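# Stack the small bowl inside the large bowl

## Task

Place the smaller of the two bowls so that it rests nested inside the larger bowl, and leave it there without the robot holding it.

## Robot and tools

Robot: two arms. left_arm stands on the +y side and carries a left hand. right_arm carries a right hand. Calibrated bases in the scene frame: left_arm at (-0.036, +0.359, 0) m, right_arm at (-0.039, -0.287, 0) m, each turned only slightly about z. A camera stand is fixed behind the arms. A loose object may occasionally get a small push from outside.

Frames: the scene frame has its origin at table-top height, midway between the nominal bases. +z is up, +x points out over the table, +y toward left_arm. Arm names are not image sides. Each arm reports its hand pose (end_effector_position in metres, end_effector_quat_wxyz) in its own base frame. Fixed cameras and the table use the scene frame. Readings can be off by a few centimetres. In free air an arm often rests 1 to 3 cm (sometimes 5 cm) short of its command, usually low. That gap alone does not mean contact.

Hand point: a point 0.05 m in front of the palm and 0.15 m from the wrist face. Its +z runs along straight fingers, +y out of the palm, +x across the palm away from the thumb on the right hand (toward the thumb on the left hand). Straight fingertips reach 0.06 to 0.07 m past the point along +z and sit about 0.06 m behind it along -y. A bracket on the little-finger side of the wrist can hit things.

One row = 28 numbers, all in [-1, 1], always for both arms. Order: left dx, dy, dz, rx, ry, rz, then 8 left hand numbers, then right dx, dy, dz, rx, ry, rz, then 8 right hand numbers. Hand numbers in order: little, ring, middle, index, thumb_bend, thumb_turn, force_limit, speed.

Pose numbers are offsets, not poses. They count from that arm's Hand target at the start of the action or move, along that arm's base axes. The rotation acts about the Hand target position. 1.0 equals 0.6 m for dx, dy, dz. For rx, ry, rz, which form one rotation vector, 1.0 equals 180 degrees. Every row of one action or move counts from the same start, not from the previous row. Repeating an offset in a new call moves the arm again. Six zeros re-command the current Hand target. The controller limits each step's orientation to within 40 degrees of the measured one.

Finger and thumb targets: +1 is open/straight and -1 is closed. For thumb_turn, -1 puts the thumb in front of the palm, opposite the fingers, and +1 puts it beside the palm. force_limit runs linearly from about 0 N at -1 to 10 N at +1; the two thumb motors reach 15 N. speed rises from nearly 0 at -1 to full at +0.48 and stays full up to +1. A hand has no 'no change' value. To keep a hand as it is, resend the eight numbers last sent to it, not its readings. If nothing has been sent yet, send hand_measured plus hand_force_limit and hand_speed. With the thumb turned in, the hand can grip things about 0.035 to 0.065 m thick, or a handle down to 0.025 m. For a gentle grip, close at speed -0.94 or lower. To open, send targets more open than hand_measured.

Tools:
- execute_actions(actions, cameras): actions is a list of actions. Each action is up to 15 rows, one per 1/30 s. A short table repeats its last row to fill 15 steps. cameras takes names, ["all"] or []. Images come when actions is empty or cameras are named.
- move(target, speed, blend, blocking, cameras): target is one row or a list of up to 15 rows. All offsets count from the same starting Hand targets. The path is straight, and all arms finish together within 10 s. speed is in m/s, 0.002 to 4.3, default 0.25; turning is limited to twice that in rad/s. It can be one value or one per target. blend, in m, rounds corners between listed targets; 0 means stop at each. blocking=false returns early while the move continues. The path does not avoid obstacles or the other arm. Faster moves lag more and hit harder.
- wait(seconds 0 to 10, cameras): holds the last commands.
- stop(cameras): brakes a running move.
- zoom_image(camera, region): camera is cam_high, cam_left_wrist or cam_right_wrist. region is [x0, y0, x1, y1] in pixels, at most 504 by 504.
- show_instructions(): shows the reference pages.
- finished_scene(scene): ends the current scene. It cannot be undone.

Results: each result gives the pose, Hand target (the base for the next offsets), joint positions, velocities and torques, and motor temperatures. Hand readings are hand_measured, hand_stopped_by and hand_load_n. hand_stopped_by reads moving, target, force, stalled or fault. hand_load_n is positive when something pushes a finger open, and it drops near 0 when a grip is lost. A move adds a 'move:' line with done, off_target, moving, held or fault. limits=paced means the pose was clipped; limits=held means steps were withheld. Cameras: cam_high 672x504 (fixed), and wrist fisheye cameras cam_left_wrist and cam_right_wrist, each 616x616.

Avoid: dropping a bowl, releasing it while it moves, or letting anything leave the table. Do not hit or press hard against fixed objects. Never let the arms or hands touch each other. Do not overload the fingers. Keep paths away from an arm's own base. Avoid long stretched holds, since motors fault at 100 °C and a MOTOR HOT line appears at 85 °C. To stop an arm pushing on something, command it back past its hand point.

Each tool is called after ">>>" as name(argument=value, ...), one argument or row to a line, values as JSON.

Reference images:

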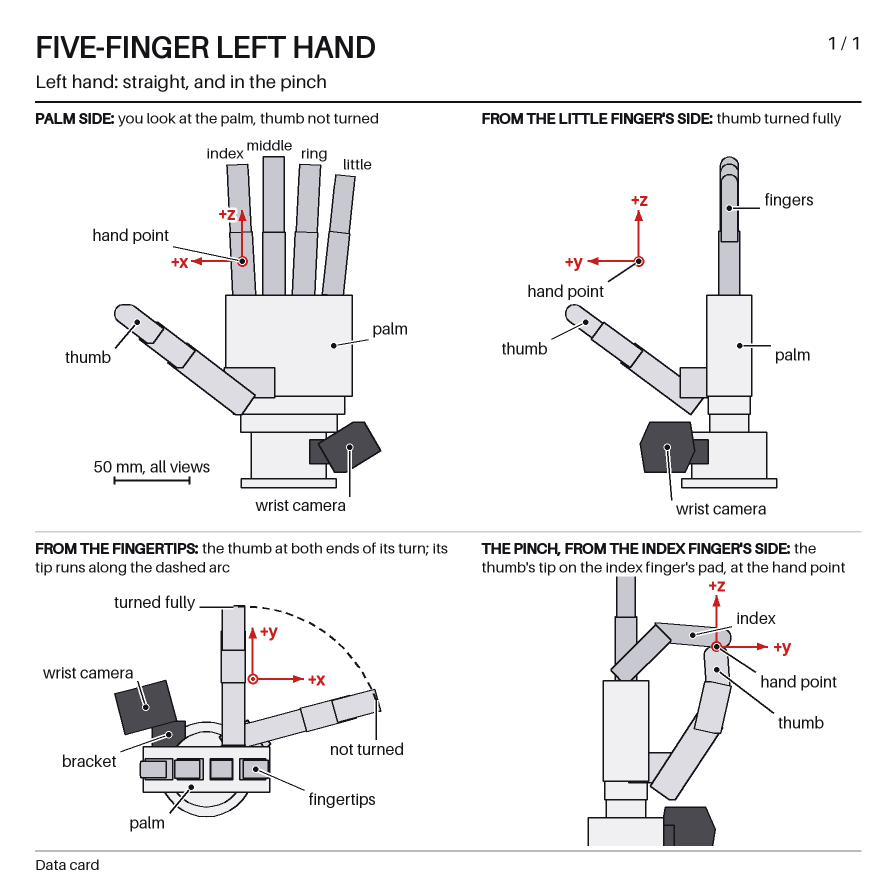

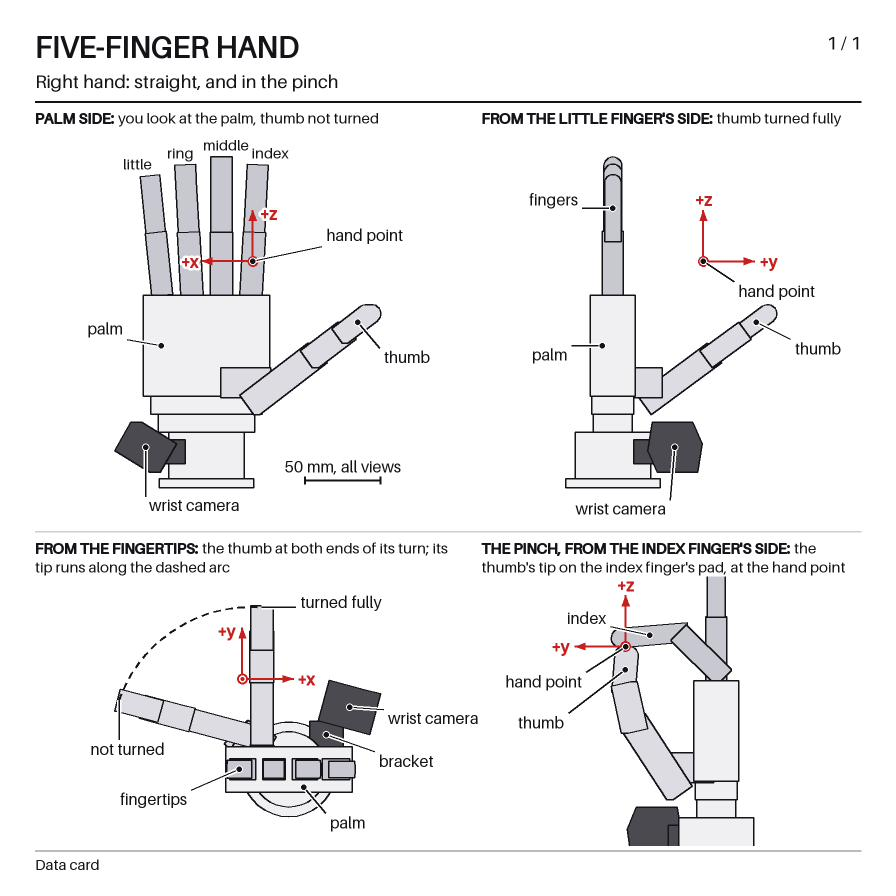

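## Session

>>> execute_actions(
  actions=[],
)

Scene clock: 0.00 s.
left_arm: end_effector_position=(+0.8966, -0.2782, +0.3500) hand_measured=(+1.000, +1.000, +1.000, +1.000, +1.000, +1.000) hand_load_n=(+0.0, +0.0, +0.0, +0.0, +0.0, +0.0) hand_stopped_by=(target, target, target, target, target, target) hand_force_limit=0.00 hand_speed=-0.80 end_effector_quat_wxyz=(+0.762, -0.263, +0.590, -0.055) | right_arm: end_effector_position=(+0.5080, +0.1553, +0.4041) hand_measured=(+1.000, +1.000, +1.000, +1.000, +1.000, +1.000) hand_load_n=(+0.0, +0.0, +0.0, +0.0, +0.0, +0.0) hand_stopped_by=(target, target, target, target, target, target) hand_force_limit=0.00 hand_speed=-0.80 end_effector_quat_wxyz=(+0.042, +0.761, +0.296, +0.576)
Joint positions: left_arm=[-0.487 2.5 2.636 0.109 -0.819 1.261] | right_arm=[0.488 1.08 1.079 -0.344 0.179 -1.95]
Joint velocities: within noise
Joint torques (N m): no reading
Motor temperatures (°C): left_arm=[26 29 31 31 28 32] | right_arm=[33 26 28 31 29 27]
Heat: left arm: hottest wrist roll 32 °C; right arm: hottest waist 33 °C.
Hand target: left_arm +0.8945, -0.2771, +0.3694; +0.768, -0.268, +0.577, -0.064 | right_arm +0.5100, +0.1563, +0.4253; +0.040, +0.751, +0.290, +0.591

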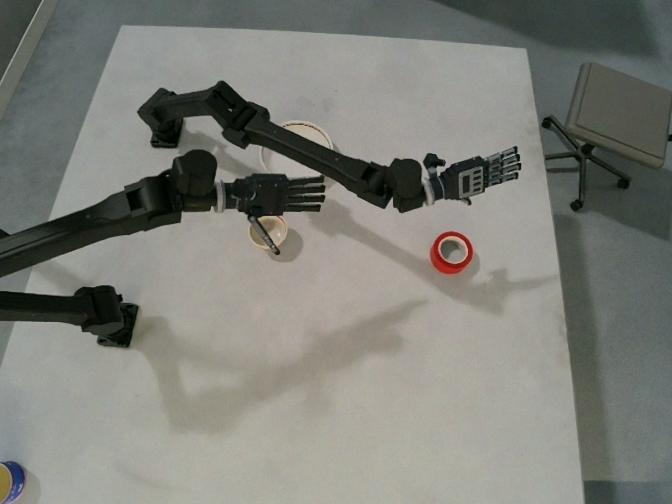

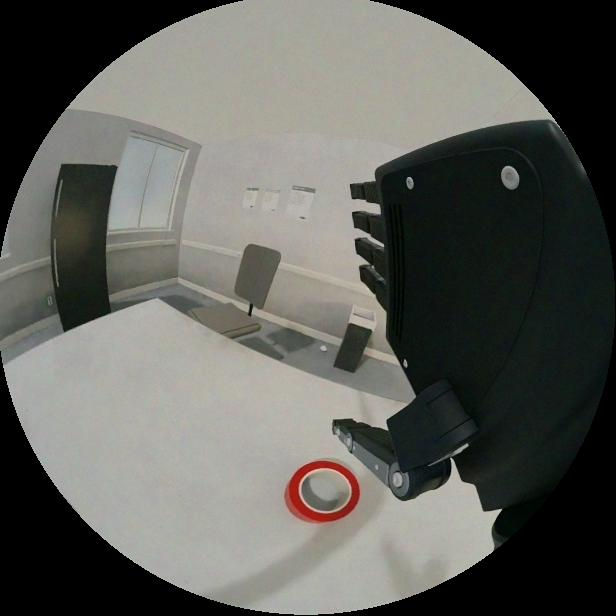

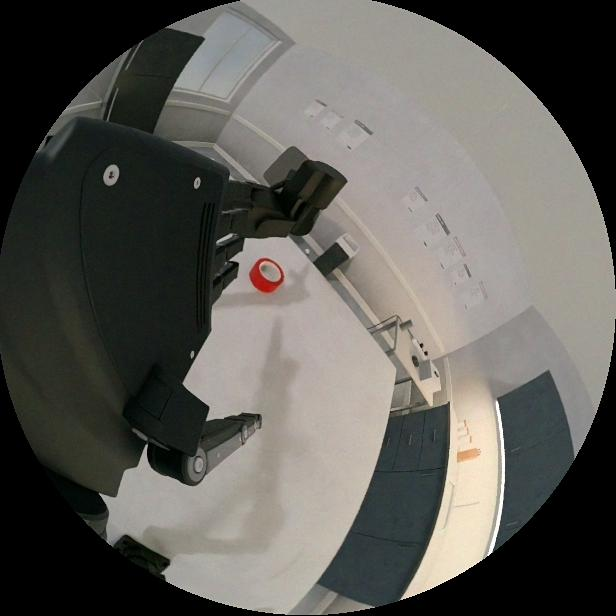

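>>> move(
  target=[0,0,0,0,0,0,1,1,1,1,1,1,0,-0.8,-0.25,-0.6,0.0,0,0,0,1,1,1,1,1,1,0,-0.8],
  cameras=["cam_high"],
)

Scene clock: 8.70 s.
left_arm: end_effector_position=(+0.8966, -0.2782, +0.3500) hand_measured=(+1.000, +1.000, +1.000, +1.000, +1.000, +1.000) hand_load_n=(+0.0, +0.0, +0.0, +0.0, +0.0, +0.0) hand_stopped_by=(target, target, target, target, target, target) hand_force_limit=0.00 hand_speed=-0.80 end_effector_quat_wxyz=(+0.762, -0.263, +0.590, -0.055) | right_arm: end_effector_position=(+0.3606, -0.1943, +0.4223) hand_measured=(+1.000, +1.000, +1.000, +1.000, +1.000, +1.000) hand_load_n=(+0.0, +0.0, +0.0, +0.0, +0.0, +0.0) hand_stopped_by=(target, target, target, target, target, target) hand_force_limit=0.00 hand_speed=-0.80 end_effector_quat_wxyz=(+0.019, +0.716, +0.204, +0.668)
Joint positions: left_arm=[-0.487 2.5 2.636 0.109 -0.819 1.261] | right_arm=[-0.839 0.73 0.828 -0.326 -1.076 -2.079]
Joint velocities: left_arm=[-0.044 -0.005 -0.017 -0.017 0.037 0.007] | right_arm=[within noise]
Joint torques (N m): left_arm=[0.79 -25.99 9.74 1.4 0.03 0.1] | right_arm=[-3.19 -1.26 8.34 2.7 -0.41 -0.13]
Heat: left arm: hottest elbow 32 °C; right arm: hottest waist 33 °C.
Hand target: left_arm +0.8945, -0.2771, +0.3694; +0.768, -0.268, +0.577, -0.064 | right_arm +0.3600, -0.2037, +0.4252; +0.040, +0.751, +0.290, +0.591
Off the commanded pose: left_arm 0.020 m, 2 deg | right_arm 0.010 m, 14 deg.
joint sent to its limit (right arm) — joint 6 (wrist roll), lower limit. The joint targets are off in orientation, not in position.
move: off_target (left_arm, right_arm)
Images, in order (width x height): cam_high 672x504.

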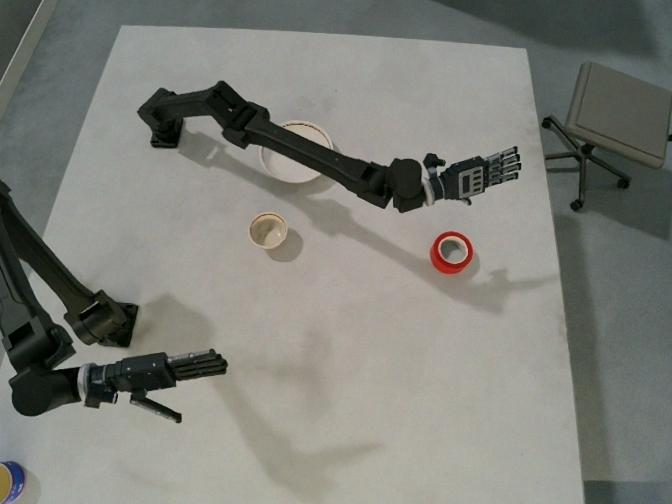

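>>> zoom_image(
  camera="cam_high",
  region=[220, 100, 360, 280],
)

>>> zoom_image(
  camera="cam_high",
  region=[235, 195, 305, 265],
)

Scaled by 2.800.

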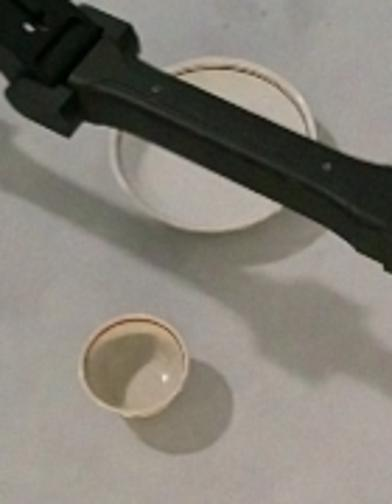

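Scaled by 7.200.

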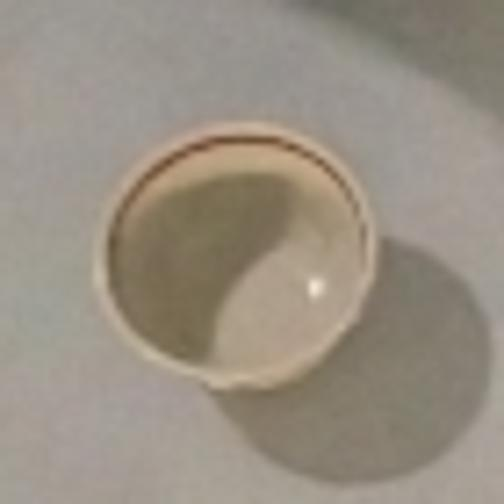

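>>> move(
  target=[-0.8575,-0.1383,-0.149,-0.3185,0.2616,-0.1677,1,1,1,1,1,-1,0,-0.2,0,0,0,0.0558,-0.0484,-0.0248,1,1,1,1,1,1,0,-0.8],
  cameras=["all"],
)

Scene clock: 15.30 s.
left_arm: end_effector_position=(+0.3852, -0.3561, +0.2743) hand_measured=(+1.000, +1.000, +1.000, +1.000, +1.000, -1.000) hand_load_n=(+0.0, +0.0, +0.0, +0.0, +0.0, +0.0) hand_stopped_by=(target, target, target, target, target, target) hand_force_limit=0.00 hand_speed=-0.20 end_effector_quat_wxyz=(+0.234, -0.446, +0.770, -0.393) | right_arm: end_effector_position=(+0.3612, -0.1954, +0.4194) hand_measured=(+1.000, +1.000, +1.000, +1.000, +1.000, +1.000) hand_load_n=(+0.0, +0.0, +0.0, +0.5, +0.0, +0.0) hand_stopped_by=(target, target, target, target, target, target) hand_force_limit=0.00 hand_speed=-0.80 end_effector_quat_wxyz=(+0.010, +0.715, +0.205, +0.668)
Joint positions: left_arm=[-0.745 1.226 1.149 -0.558 -0.192 -0.126] | right_arm=[-0.849 0.741 0.828 -0.326 -1.101 -2.079]
Joint torques (N m): left_arm=[-0.62 -8.94 8.47 1.09 -0.09 0.03] | right_arm=[-3.14 -1.38 9.5 1.35 -0.42 -0.13]
Heat: left arm: hottest elbow 33 °C; right arm: hottest waist 33 °C.
Hand target: left_arm +0.3801, -0.3600, +0.2797; +0.231, -0.443, +0.768, -0.400 | right_arm +0.3599, -0.2038, +0.4253; +0.019, +0.716, +0.204, +0.668
Off the commanded pose: left_arm 0.009 m, 1 deg | right_arm 0.010 m, 1 deg.
joint sent to its limit (right arm) — joint 6 (wrist roll), lower limit. The joint targets still meet the commanded pose.
move: done
camera_calibration:
cam_left_wrist: T_world_to_cam=[[0.373545, -0.449069, 0.811665, -0.534835], [-0.855043, -0.505968, 0.113572, 0.127048], [0.359675, -0.736433, -0.572975, -0.130321], [0, 0, 0, 1]] pos_world=[0.35529, -0.271868, 0.345008]
cam_right_wrist: T_world_to_cam=[[0.239401, -0.803862, 0.544512, -0.477797], [-0.398066, -0.592782, -0.700109, 0.328121], [0.885568, -0.0491448, -0.461903, -0.017424], [0, 0, 0, 1]] pos_world=[0.260429, -0.190435, 0.481839]

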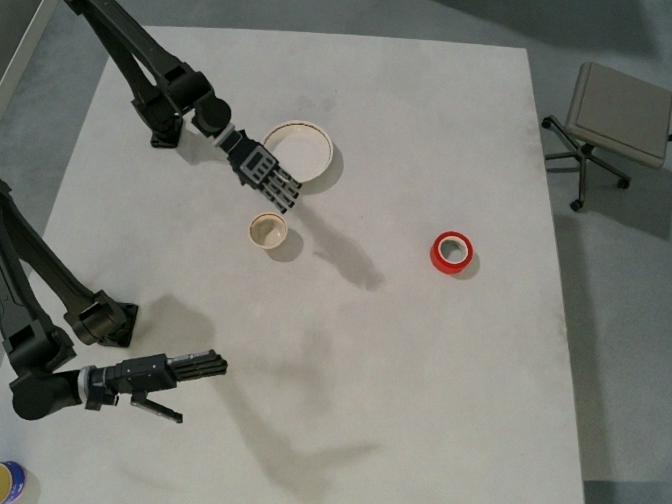

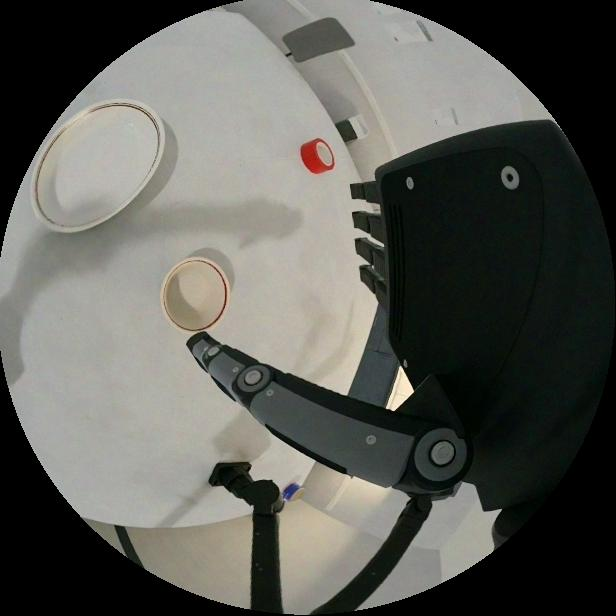

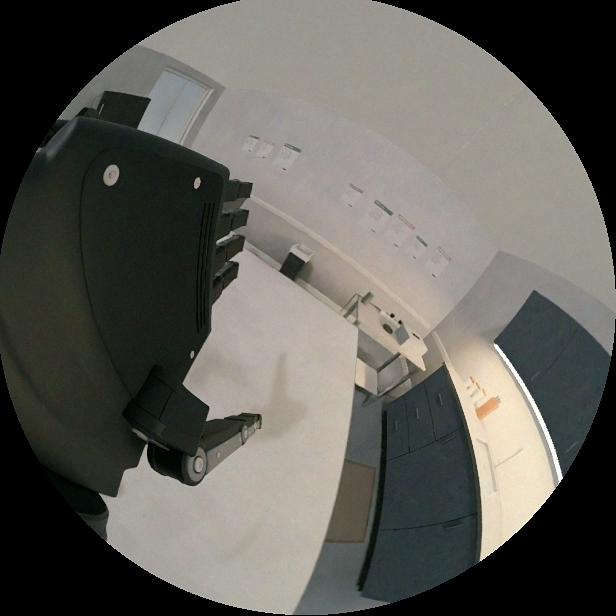

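>>> zoom_image(
  camera="cam_left_wrist",
  region=[136, 236, 256, 356],
)

>>> zoom_image(
  camera="cam_high",
  region=[220, 100, 360, 280],
)

Scaled by 4.200 from the camera's 616x616 image, which has a finer 880x880 frame.

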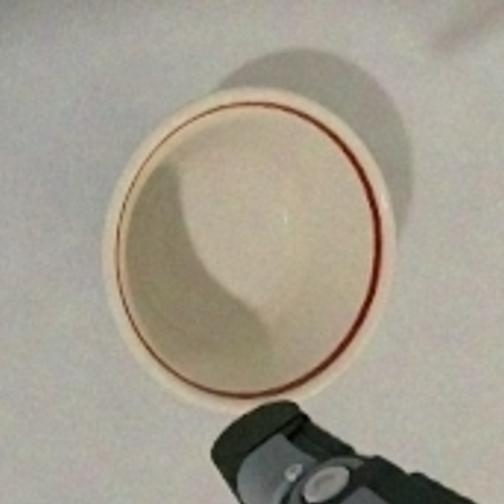

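Scaled by 2.800.

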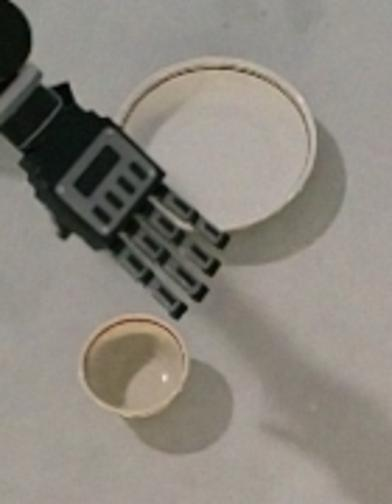

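>>> move(
  target=[0.0632,-0.0608,-0.1962,0,0,0,1,1,1,1,-0.1,-1,-0.2,-0.2,0,0,0,0,0,0,1,1,1,1,1,1,0,-0.8],
  speed=0.15,
  cameras=["cam_high","cam_left_wrist"],
)

Scene clock: 23.50 s.
left_arm: end_effector_position=(+0.4193, -0.3877, +0.1591) hand_measured=(+1.000, +1.000, +1.000, +1.000, -0.100, -1.000) hand_load_n=(+0.0, -0.5, +0.0, +0.0, +0.0, +0.0) hand_stopped_by=(target, target, target, target, target, target) hand_force_limit=-0.20 hand_speed=-0.20 end_effector_quat_wxyz=(+0.233, -0.447, +0.770, -0.391) | right_arm: end_effector_position=(+0.3612, -0.1954, +0.4194) hand_measured=(+1.000, +1.000, +1.000, +1.000, +1.000, +1.000) hand_load_n=(+0.0, +0.5, +0.0, +0.0, +0.0, +0.0) hand_stopped_by=(target, target, target, target, target, target) hand_force_limit=0.00 hand_speed=-0.80 end_effector_quat_wxyz=(+0.010, +0.715, +0.205, +0.668)
Joint positions: left_arm=[-0.745 1.426 1.026 -0.24 -0.192 -0.128] | right_arm=[-0.849 0.741 0.828 -0.326 -1.101 -2.079]
Joint torques (N m): left_arm=[-0.62 -10.64 7.99 1.63 -0.13 0.03] | right_arm=[-3.19 -1.38 9.48 1.35 -0.42 -0.13]
Heat: left arm: hottest elbow 33 °C; right arm: hottest waist 33 °C.
Hand target: left_arm +0.4181, -0.3964, +0.1622; +0.231, -0.443, +0.768, -0.400 | right_arm +0.3599, -0.2038, +0.4253; +0.019, +0.716, +0.204, +0.668
Off the commanded pose: left_arm 0.009 m, 1 deg | right_arm 0.010 m, 1 deg.
joint sent to its limit (right arm) — joint 6 (wrist roll), lower limit. The joint targets still meet the commanded pose.
move: done
camera_calibration:
cam_left_wrist: T_world_to_cam=[[0.377872, -0.450422, 0.808908, -0.470168], [-0.853917, -0.507208, 0.116471, 0.151947], [0.357823, -0.734752, -0.576283, -0.229964], [0, 0, 0, 1]] pos_world=[0.389701, -0.303672, 0.230101]
Images, in order (width x height): cam_high 672x504, cam_left_wrist 616x616.

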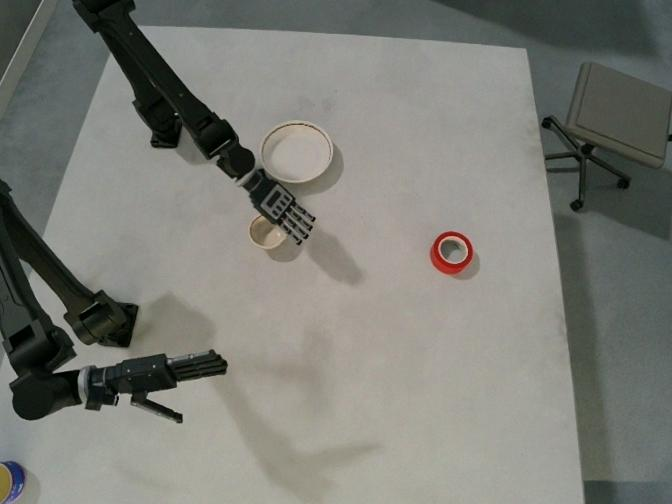

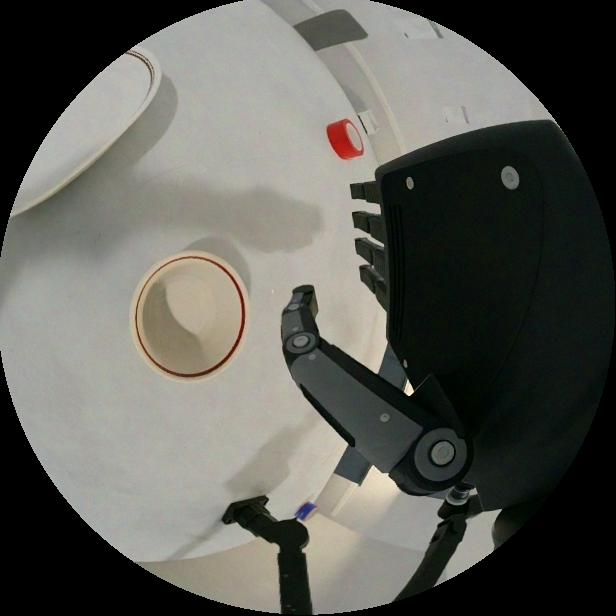

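>>> zoom_image(
  camera="cam_left_wrist",
  region=[116, 236, 276, 396],
)

>>> zoom_image(
  camera="cam_high",
  region=[230, 160, 330, 260],
)

Scaled by 3.150 from the camera's 616x616 image, which has a finer 880x880 frame.

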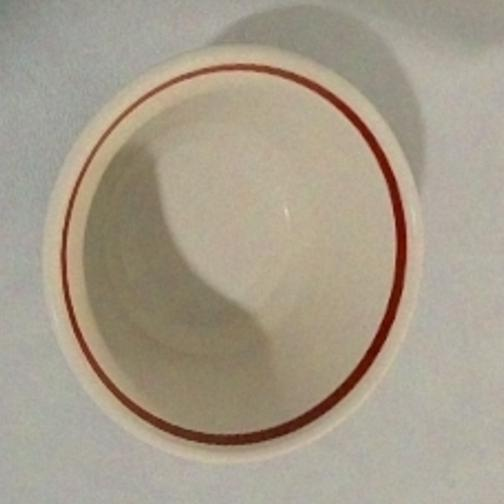

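Scaled by 5.040.

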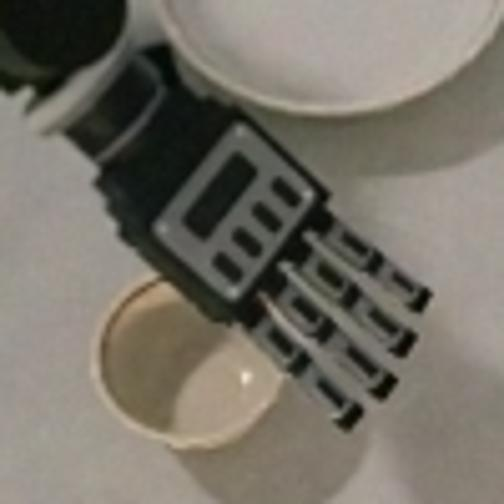

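>>> move(
  target=[0.0053,-0.0105,-0.0987,0,0,0,1,1,1,1,-0.1,-1,-0.2,-0.2,0,0,0,0,0,0,1,1,1,1,1,1,0,-0.8],
  speed=0.1,
  cameras=["cam_high","cam_left_wrist"],
)

>>> zoom_image(
  camera="cam_left_wrist",
  region=[120, 200, 370, 450],
)

Scene clock: 27.43 s.
left_arm: end_effector_position=(+0.4225, -0.3951, +0.1021) hand_measured=(+1.000, +1.000, +1.000, +1.000, -0.100, -1.000) hand_load_n=(+0.0, +0.0, +0.0, +0.0, +0.5, +0.0) hand_stopped_by=(target, target, target, target, target, target) hand_force_limit=-0.20 hand_speed=-0.20 end_effector_quat_wxyz=(+0.232, -0.445, +0.770, -0.393) | right_arm: end_effector_position=(+0.3612, -0.1954, +0.4194) hand_measured=(+1.000, +1.000, +1.000, +1.000, +1.000, +1.000) hand_load_n=(+0.0, +0.0, +0.0, +0.0, +0.0, +0.0) hand_stopped_by=(target, target, target, target, target, target) hand_force_limit=0.00 hand_speed=-0.80 end_effector_quat_wxyz=(+0.010, +0.715, +0.205, +0.668)
Joint positions: left_arm=[-0.75 1.518 0.956 -0.075 -0.192 -0.131] | right_arm=[-0.849 0.741 0.828 -0.326 -1.101 -2.079]
Joint torques (N m): left_arm=[-0.67 -11.11 7.42 1.65 -0.3 0.01] | right_arm=[-3.14 -1.38 9.5 1.36 -0.42 -0.13]
Heat: left arm: hottest elbow 34 °C; right arm: hottest waist 33 °C.
Hand target: left_arm +0.4212, -0.4028, +0.1031; +0.231, -0.443, +0.768, -0.400 | right_arm +0.3599, -0.2038, +0.4253; +0.019, +0.716, +0.204, +0.668
Off the commanded pose: left_arm 0.008 m, 1 deg | right_arm 0.010 m, 1 deg.
joint sent to its limit (right arm) — joint 6 (wrist roll), lower limit. The joint targets still meet the commanded pose.
move: done
camera_calibration:
cam_left_wrist: T_world_to_cam=[[0.375204, -0.448613, 0.811152, -0.427031], [-0.855952, -0.503542, 0.117439, 0.159746], [0.355764, -0.738371, -0.572922, -0.270237], [0, 0, 0, 1]] pos_world=[0.393099, -0.310668, 0.172802]
Images, in order (width x height): cam_high 672x504, cam_left_wrist 616x616.

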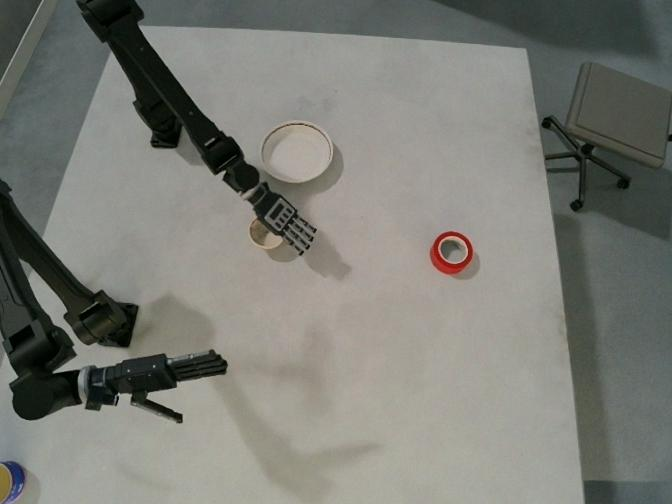

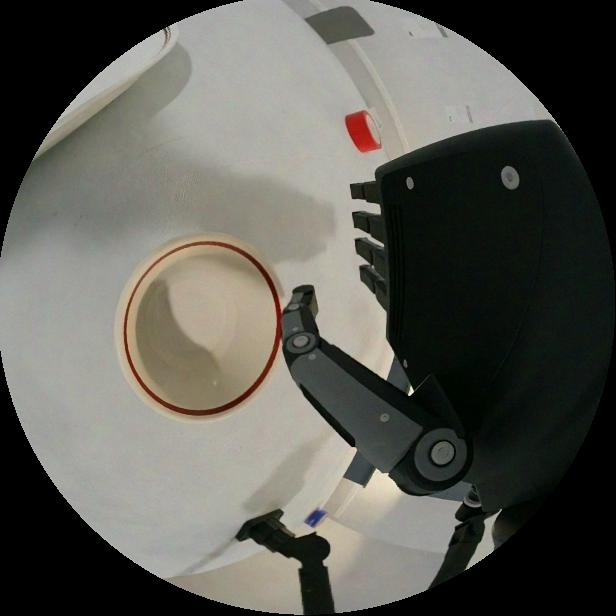

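Scaled by 2.016 from the camera's 616x616 image, which has a finer 880x880 frame.

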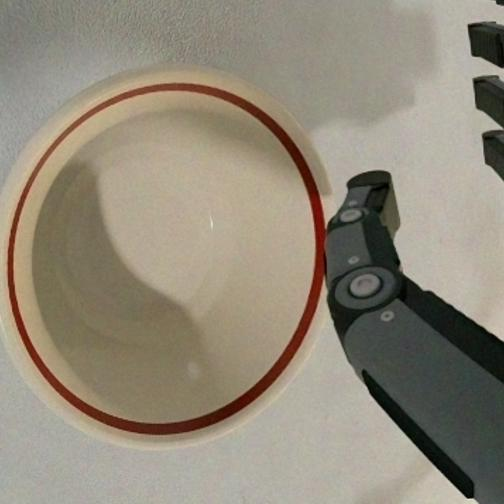

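>>> move(
  target=[0.0022,0.0002,-0.0702,0,0,0,1,1,1,1,-0.1,-1,-0.2,-0.2,0,0,0,0,0,0,1,1,1,1,1,1,0,-0.8],
  speed=0.05,
  cameras=["cam_high","cam_left_wrist"],
)

>>> zoom_image(
  camera="cam_left_wrist",
  region=[120, 200, 370, 450],
)

>>> zoom_image(
  camera="cam_high",
  region=[230, 170, 330, 270],
)

Scene clock: 32.37 s.
left_arm: end_effector_position=(+0.4250, -0.3973, +0.0678) hand_measured=(+1.000, +1.000, +1.000, +1.000, -0.100, -1.000) hand_load_n=(+0.0, +0.0, +0.0, +0.0, +0.5, +0.5) hand_stopped_by=(target, target, target, target, target, target) hand_force_limit=-0.20 hand_speed=-0.20 end_effector_quat_wxyz=(+0.234, -0.444, +0.767, -0.399) | right_arm: end_effector_position=(+0.3612, -0.1954, +0.4194) hand_measured=(+1.000, +1.000, +1.000, +1.000, +1.000, +1.000) hand_load_n=(+0.0, +0.0, +0.0, +0.0, +0.0, +0.0) hand_stopped_by=(target, target, target, target, target, target) hand_force_limit=0.00 hand_speed=-0.80 end_effector_quat_wxyz=(+0.010, +0.715, +0.205, +0.668)
Joint positions: left_arm=[-0.75 1.581 0.912 0.047 -0.192 -0.131] | right_arm=[-0.849 0.741 0.828 -0.326 -1.101 -2.079]
Joint torques (N m): left_arm=[-0.56 -10.52 6.57 1.8 -0.21 0.03] | right_arm=[-3.14 -1.38 9.5 1.35 -0.42 -0.13]
Heat: left arm: hottest elbow 34 °C; right arm: hottest waist 33 °C.
Hand target: left_arm +0.4225, -0.4027, +0.0609; +0.231, -0.443, +0.768, -0.400 | right_arm +0.3599, -0.2038, +0.4253; +0.019, +0.716, +0.204, +0.668
Off the commanded pose: left_arm 0.009 m, 0 deg | right_arm 0.010 m, 1 deg.
joint sent to its limit (right arm) — joint 6 (wrist roll), lower limit. The joint targets still meet the commanded pose.
move: done
camera_calibration:
cam_left_wrist: T_world_to_cam=[[0.366545, -0.440543, 0.819492, -0.394824], [-0.857183, -0.502388, 0.113329, 0.166049], [0.361777, -0.743994, -0.561774, -0.298024], [0, 0, 0, 1]] pos_world=[0.394873, -0.312244, 0.137314]
Images, in order (width x height): cam_high 672x504, cam_left_wrist 616x616.

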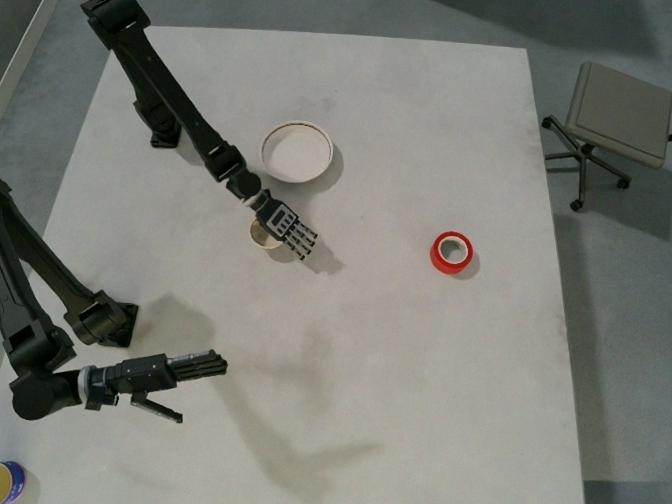

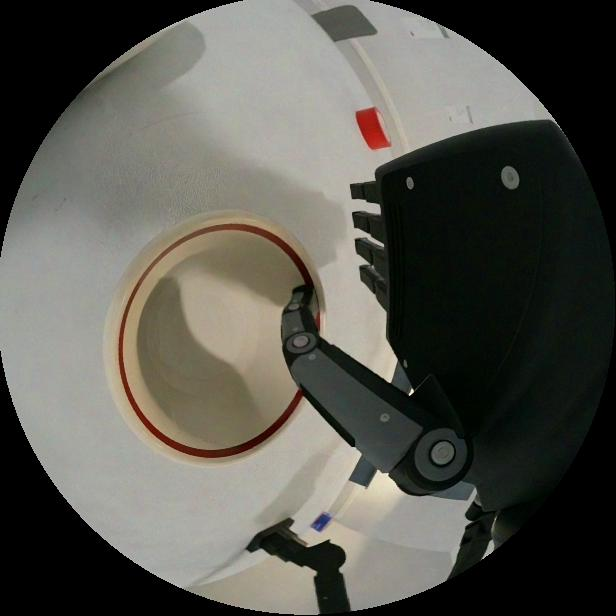

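Scaled by 2.016 from the camera's 616x616 image, which has a finer 880x880 frame.

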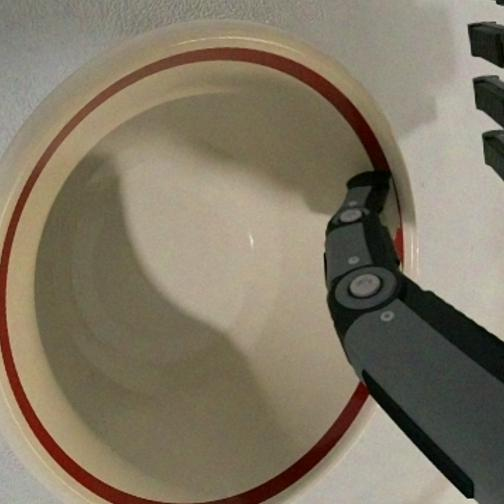

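Scaled by 5.040.

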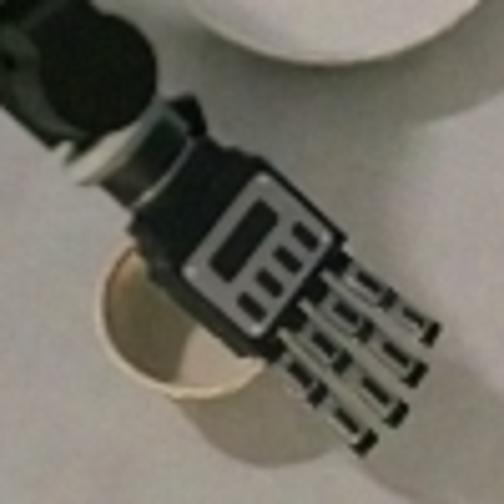

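>>> move(
  target=[
    [-0.0108,0.0045,0.0252,0,0,0,1,1,1,1,-0.1,-1,-0.2,-0.2,0,0,0,0,0,0,1,1,1,1,1,1,0,-0.8],
    [-0.0108,0.0045,-0.0075,0,0,0,1,1,1,1,-0.1,-1,-0.2,-0.2,0,0,0,0,0,0,1,1,1,1,1,1,0,-0.8],
  ],
  speed=0.05,
  cameras=["cam_high","cam_left_wrist"],
)

>>> zoom_image(
  camera="cam_left_wrist",
  region=[120, 200, 370, 450],
)

Scene clock: 37.07 s.
left_arm: end_effector_position=(+0.4183, -0.3936, +0.0591) hand_measured=(+1.000, +1.000, +1.000, +1.000, -0.100, -1.000) hand_load_n=(+0.0, +0.0, +0.0, +0.0, +0.0, +0.0) hand_stopped_by=(target, target, target, target, target, target) hand_force_limit=-0.20 hand_speed=-0.20 end_effector_quat_wxyz=(+0.232, -0.445, +0.769, -0.396) | right_arm: end_effector_position=(+0.3612, -0.1954, +0.4194) hand_measured=(+1.000, +1.000, +1.000, +1.000, +1.000, +1.000) hand_load_n=(+0.0, +0.0, +0.0, +0.0, +0.0, +0.0) hand_stopped_by=(target, target, target, target, target, target) hand_force_limit=0.00 hand_speed=-0.80 end_effector_quat_wxyz=(+0.010, +0.715, +0.205, +0.668)
Joint positions: left_arm=[-0.753 1.581 0.887 0.063 -0.192 -0.132] | right_arm=[-0.849 0.741 0.828 -0.326 -1.101 -2.079]
Joint torques (N m): left_arm=[-0.5 -10.87 6.48 1.8 -0.39 0.03] | right_arm=[-3.14 -1.38 9.5 1.35 -0.42 -0.13]
Heat: left arm: hottest elbow 34 °C; right arm: hottest waist 33 °C.
Hand target: left_arm +0.4160, -0.3999, +0.0563; +0.231, -0.443, +0.768, -0.400 | right_arm +0.3599, -0.2038, +0.4253; +0.019, +0.716, +0.204, +0.668
Off the commanded pose: left_arm 0.007 m, 0 deg | right_arm 0.010 m, 1 deg.
joint sent to its limit (right arm) — joint 6 (wrist roll), lower limit. The joint targets still meet the commanded pose.
move: done
camera_calibration:
cam_left_wrist: T_world_to_cam=[[0.371131, -0.444691, 0.815176, -0.386837], [-0.85728, -0.501437, 0.116757, 0.163405], [0.356839, -0.742166, -0.567324, -0.294639], [0, 0, 0, 1]] pos_world=[0.38879, -0.308757, 0.129106]
Images, in order (width x height): cam_high 672x504, cam_left_wrist 616x616.

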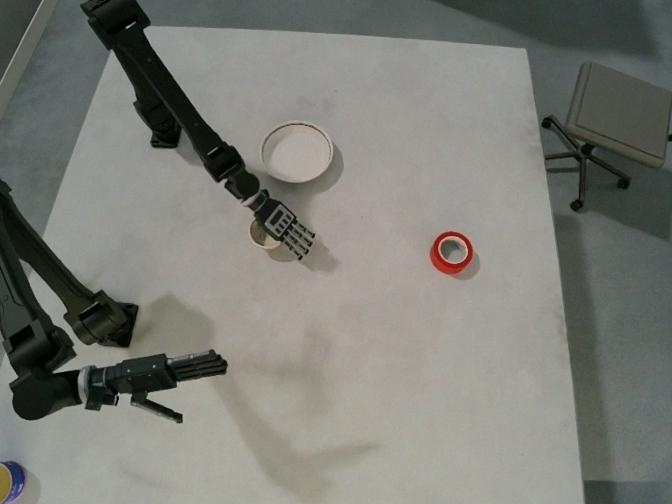

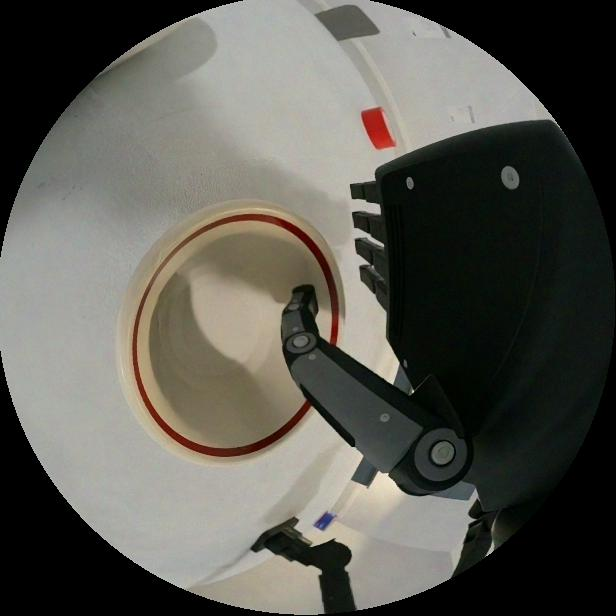

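Scaled by 2.016 from the camera's 616x616 image, which has a finer 880x880 frame.

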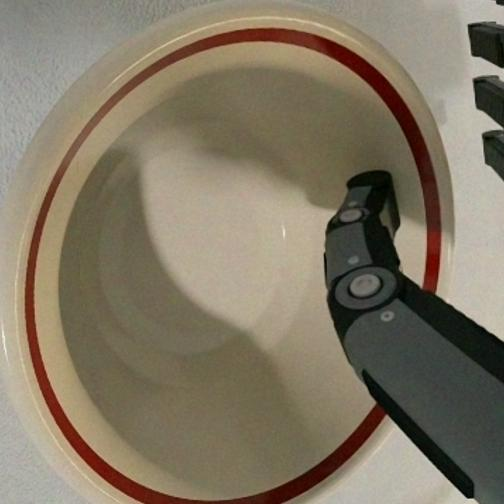

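>>> move(
  target=[0,0,0,0,0,0,0.15,0.15,0.15,0.15,-0.1,-1,-0.2,-0.6,0,0,0,0,0,0,1,1,1,1,1,1,0,-0.8],
  cameras=["cam_high","cam_left_wrist"],
)

>>> zoom_image(
  camera="cam_left_wrist",
  region=[170, 200, 420, 450],
)

>>> zoom_image(
  camera="cam_high",
  region=[230, 170, 330, 270],
)

Scene clock: 39.37 s.
left_arm: end_effector_position=(+0.4184, -0.3939, +0.0594) hand_measured=(+0.150, +0.150, +0.150, +0.150, -0.100, -1.000) hand_load_n=(+0.0, +0.0, +0.0, +0.0, +0.0, +0.0) hand_stopped_by=(target, target, target, target, target, target) hand_force_limit=-0.20 hand_speed=-0.60 end_effector_quat_wxyz=(+0.232, -0.445, +0.769, -0.397) | right_arm: end_effector_position=(+0.3612, -0.1954, +0.4194) hand_measured=(+1.000, +1.000, +1.000, +1.000, +1.000, +1.000) hand_load_n=(+0.0, +0.0, +0.0, +0.0, +0.0, +0.0) hand_stopped_by=(target, target, target, target, target, target) hand_force_limit=0.00 hand_speed=-0.80 end_effector_quat_wxyz=(+0.010, +0.715, +0.205, +0.668)
Joint positions: left_arm=[-0.753 1.581 0.887 0.065 -0.192 -0.133] | right_arm=[-0.849 0.741 0.828 -0.326 -1.101 -2.079]
Joint torques (N m): left_arm=[-0.62 -10.99 6.52 1.76 -0.38 0] | right_arm=[-3.19 -1.38 9.48 1.35 -0.42 -0.13]
Heat: left arm: hottest elbow 34 °C; right arm: hottest waist 33 °C.
Hand target: left_arm +0.4160, -0.3999, +0.0562; +0.231, -0.443, +0.768, -0.400 | right_arm +0.3599, -0.2038, +0.4253; +0.019, +0.716, +0.204, +0.668
Off the commanded pose: left_arm 0.007 m, 0 deg | right_arm 0.010 m, 1 deg.
joint sent to its limit (right arm) — joint 6 (wrist roll), lower limit. The joint targets still meet the commanded pose.
move: done
camera_calibration:
cam_left_wrist: T_world_to_cam=[[0.37026, -0.443735, 0.816092, -0.386573], [-0.857332, -0.501451, 0.116316, 0.163354], [0.357616, -0.742729, -0.566096, -0.295305], [0, 0, 0, 1]] pos_world=[0.388787, -0.308954, 0.129307]
Images, in order (width x height): cam_high 672x504, cam_left_wrist 616x616.

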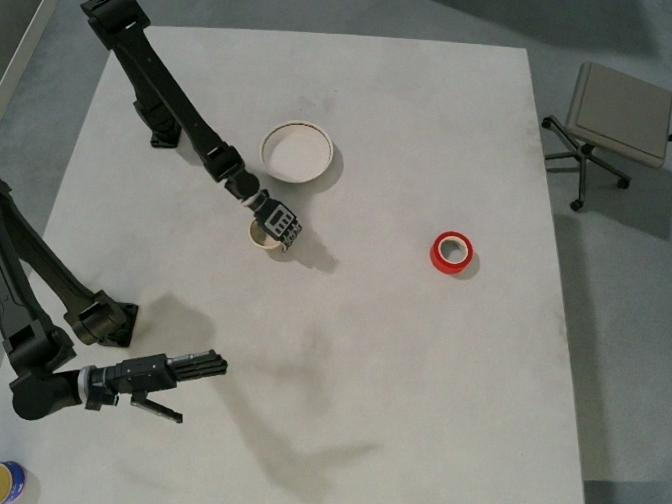

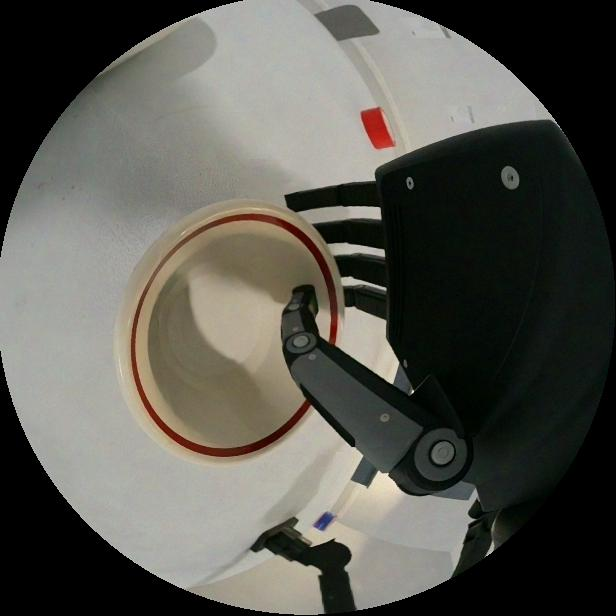

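Scaled by 2.016 from the camera's 616x616 image, which has a finer 880x880 frame.

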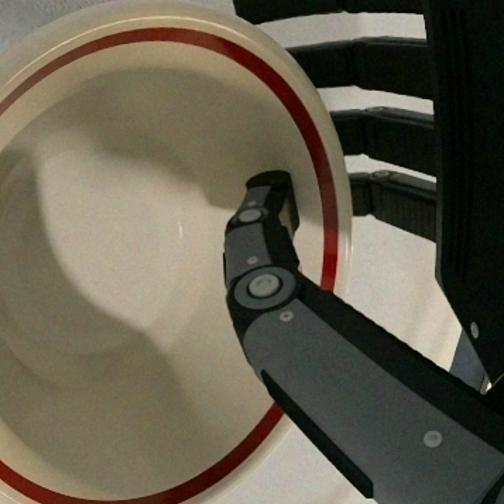

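Scaled by 5.040.

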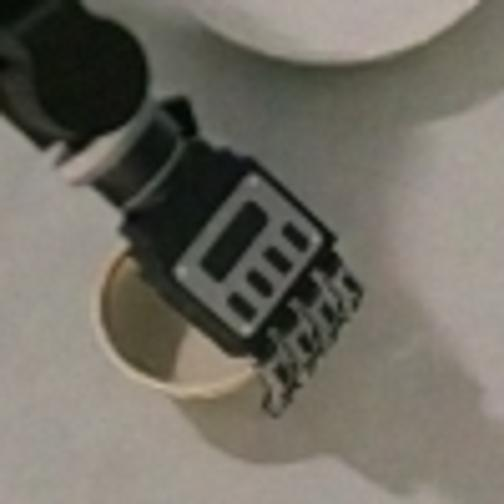

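>>> move(
  target=[0,0,0,0,0,0,0.15,0.15,-0.5,-0.5,-0.1,-1,-0.3,-0.92,0,0,0,0,0,0,1,1,1,1,1,1,0,-0.8],
  cameras=["cam_high","cam_left_wrist"],
)

>>> zoom_image(
  camera="cam_left_wrist",
  region=[170, 200, 420, 450],
)

Scene clock: 41.03 s.
left_arm: end_effector_position=(+0.4182, -0.3939, +0.0585) hand_measured=(+0.150, +0.150, -0.064, -0.088, -0.100, -1.000) hand_load_n=(+0.0, +0.0, +4.0, +3.5, +1.0, +0.0) hand_stopped_by=(target, target, force, force, target, target) hand_force_limit=-0.30 hand_speed=-0.92 end_effector_quat_wxyz=(+0.232, -0.445, +0.769, -0.396) | right_arm: end_effector_position=(+0.3612, -0.1954, +0.4194) hand_measured=(+1.000, +1.000, +1.000, +1.000, +1.000, +1.000) hand_load_n=(+0.0, +0.0, +0.0, +0.0, +0.0, +0.0) hand_stopped_by=(target, target, target, target, target, target) hand_force_limit=0.00 hand_speed=-0.80 end_effector_quat_wxyz=(+0.010, +0.715, +0.205, +0.668)
Joint positions: left_arm=[-0.754 1.582 0.887 0.065 -0.193 -0.133] | right_arm=[-0.849 0.741 0.828 -0.326 -1.101 -2.079]
Joint torques (N m): left_arm=[-0.44 -10.99 6.53 1.66 -0.34 0.02] | right_arm=[-3.19 -1.32 9.5 1.35 -0.42 -0.13]
Motor temperatures (°C): left_arm=[26 31 34 31 28 32] | right_arm=[33 26 33 31 29 27]
Heat: left arm: hottest elbow 34 °C; right arm: hottest waist 33 °C.
Hand target: left_arm +0.4159, -0.4000, +0.0562; +0.231, -0.443, +0.769, -0.400 | right_arm +0.3599, -0.2038, +0.4253; +0.019, +0.716, +0.204, +0.668
Off the commanded pose: left_arm 0.007 m, 0 deg | right_arm 0.010 m, 1 deg.
joint sent to its limit (right arm) — joint 6 (wrist roll), lower limit. The joint targets still meet the commanded pose.
move: done
camera_calibration:
cam_left_wrist: T_world_to_cam=[[0.371002, -0.444696, 0.815232, -0.386529], [-0.857263, -0.501511, 0.116564, 0.163172], [0.357012, -0.742114, -0.567283, -0.29524], [0, 0, 0, 1]] pos_world=[0.388689, -0.309157, 0.128606]
Images, in order (width x height): cam_high 672x504, cam_left_wrist 616x616.

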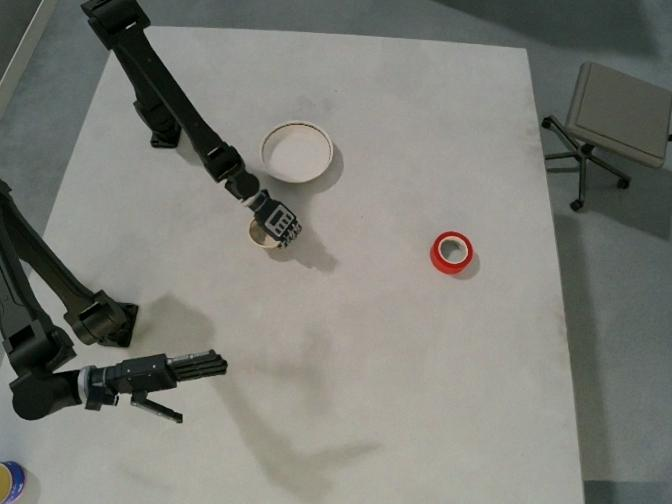

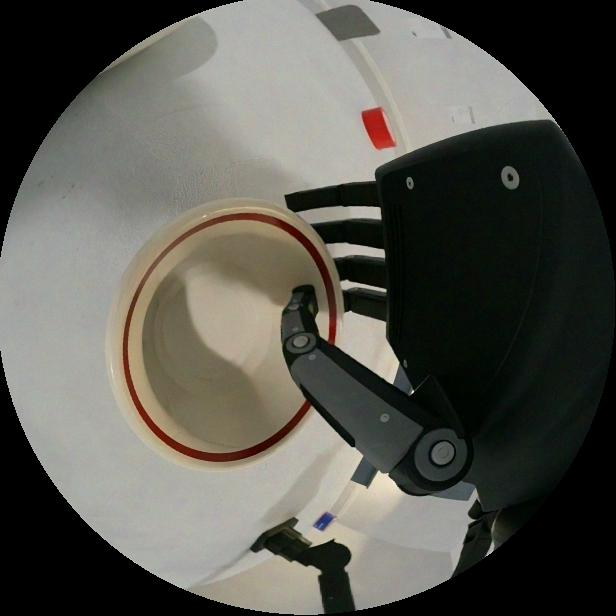

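Scaled by 2.016 from the camera's 616x616 image, which has a finer 880x880 frame.

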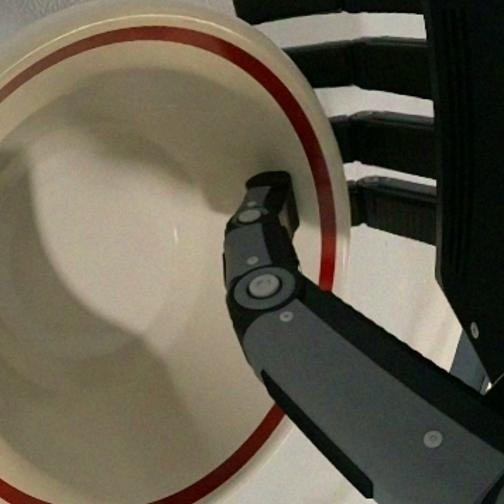

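>>> move(
  target=[0,0,0,0,0,0,0.15,0.15,-0.6,-0.6,-0.1,-1,0.1,-0.9,0,0,0,0,0,0,1,1,1,1,1,1,0,-0.8],
  cameras=["cam_left_wrist"],
)

Scene clock: 41.90 s.
left_arm: end_effector_position=(+0.4180, -0.3936, +0.0573) hand_measured=(+0.150, +0.150, -0.072, -0.096, -0.100, -1.000) hand_load_n=(+0.0, +0.0, +3.5, +3.5, +0.0, -0.5) hand_stopped_by=(target, target, force, force, target, target) hand_force_limit=0.10 hand_speed=-0.90 end_effector_quat_wxyz=(+0.232, -0.445, +0.770, -0.395) | right_arm: end_effector_position=(+0.3612, -0.1954, +0.4194) hand_measured=(+1.000, +1.000, +1.000, +1.000, +1.000, +1.000) hand_load_n=(+0.0, +0.0, +0.0, +0.0, +0.0, +0.0) hand_stopped_by=(target, target, target, target, target, target) hand_force_limit=0.00 hand_speed=-0.80 end_effector_quat_wxyz=(+0.010, +0.715, +0.205, +0.668)
Joint positions: left_arm=[-0.754 1.584 0.887 0.065 -0.193 -0.133] | right_arm=[-0.849 0.741 0.828 -0.326 -1.101 -2.079]
Joint torques (N m): left_arm=[-0.26 -11.11 6.61 1.59 -0.37 0.03] | right_arm=[-3.25 -1.38 9.51 1.35 -0.42 -0.13]
Heat: left arm: hottest elbow 34 °C; right arm: hottest waist 33 °C.
Hand target: left_arm +0.4159, -0.3999, +0.0562; +0.231, -0.443, +0.768, -0.400 | right_arm +0.3599, -0.2038, +0.4253; +0.019, +0.716, +0.204, +0.668
Off the commanded pose: left_arm 0.007 m, 1 deg | right_arm 0.010 m, 1 deg.
joint sent to its limit (right arm) — joint 6 (wrist roll), lower limit. The joint targets still meet the commanded pose.
move: done
camera_calibration:
cam_left_wrist: T_world_to_cam=[[0.372416, -0.446013, 0.813866, -0.38629], [-0.85692, -0.50199, 0.117018, 0.16293], [0.356361, -0.740998, -0.569147, -0.294683], [0, 0, 0, 1]] pos_world=[0.388493, -0.308861, 0.127605]
Images, in order (width x height): cam_left_wrist 616x616.

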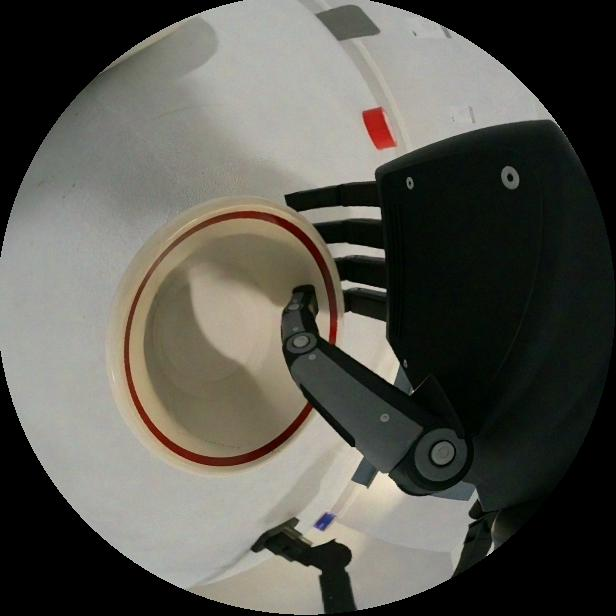

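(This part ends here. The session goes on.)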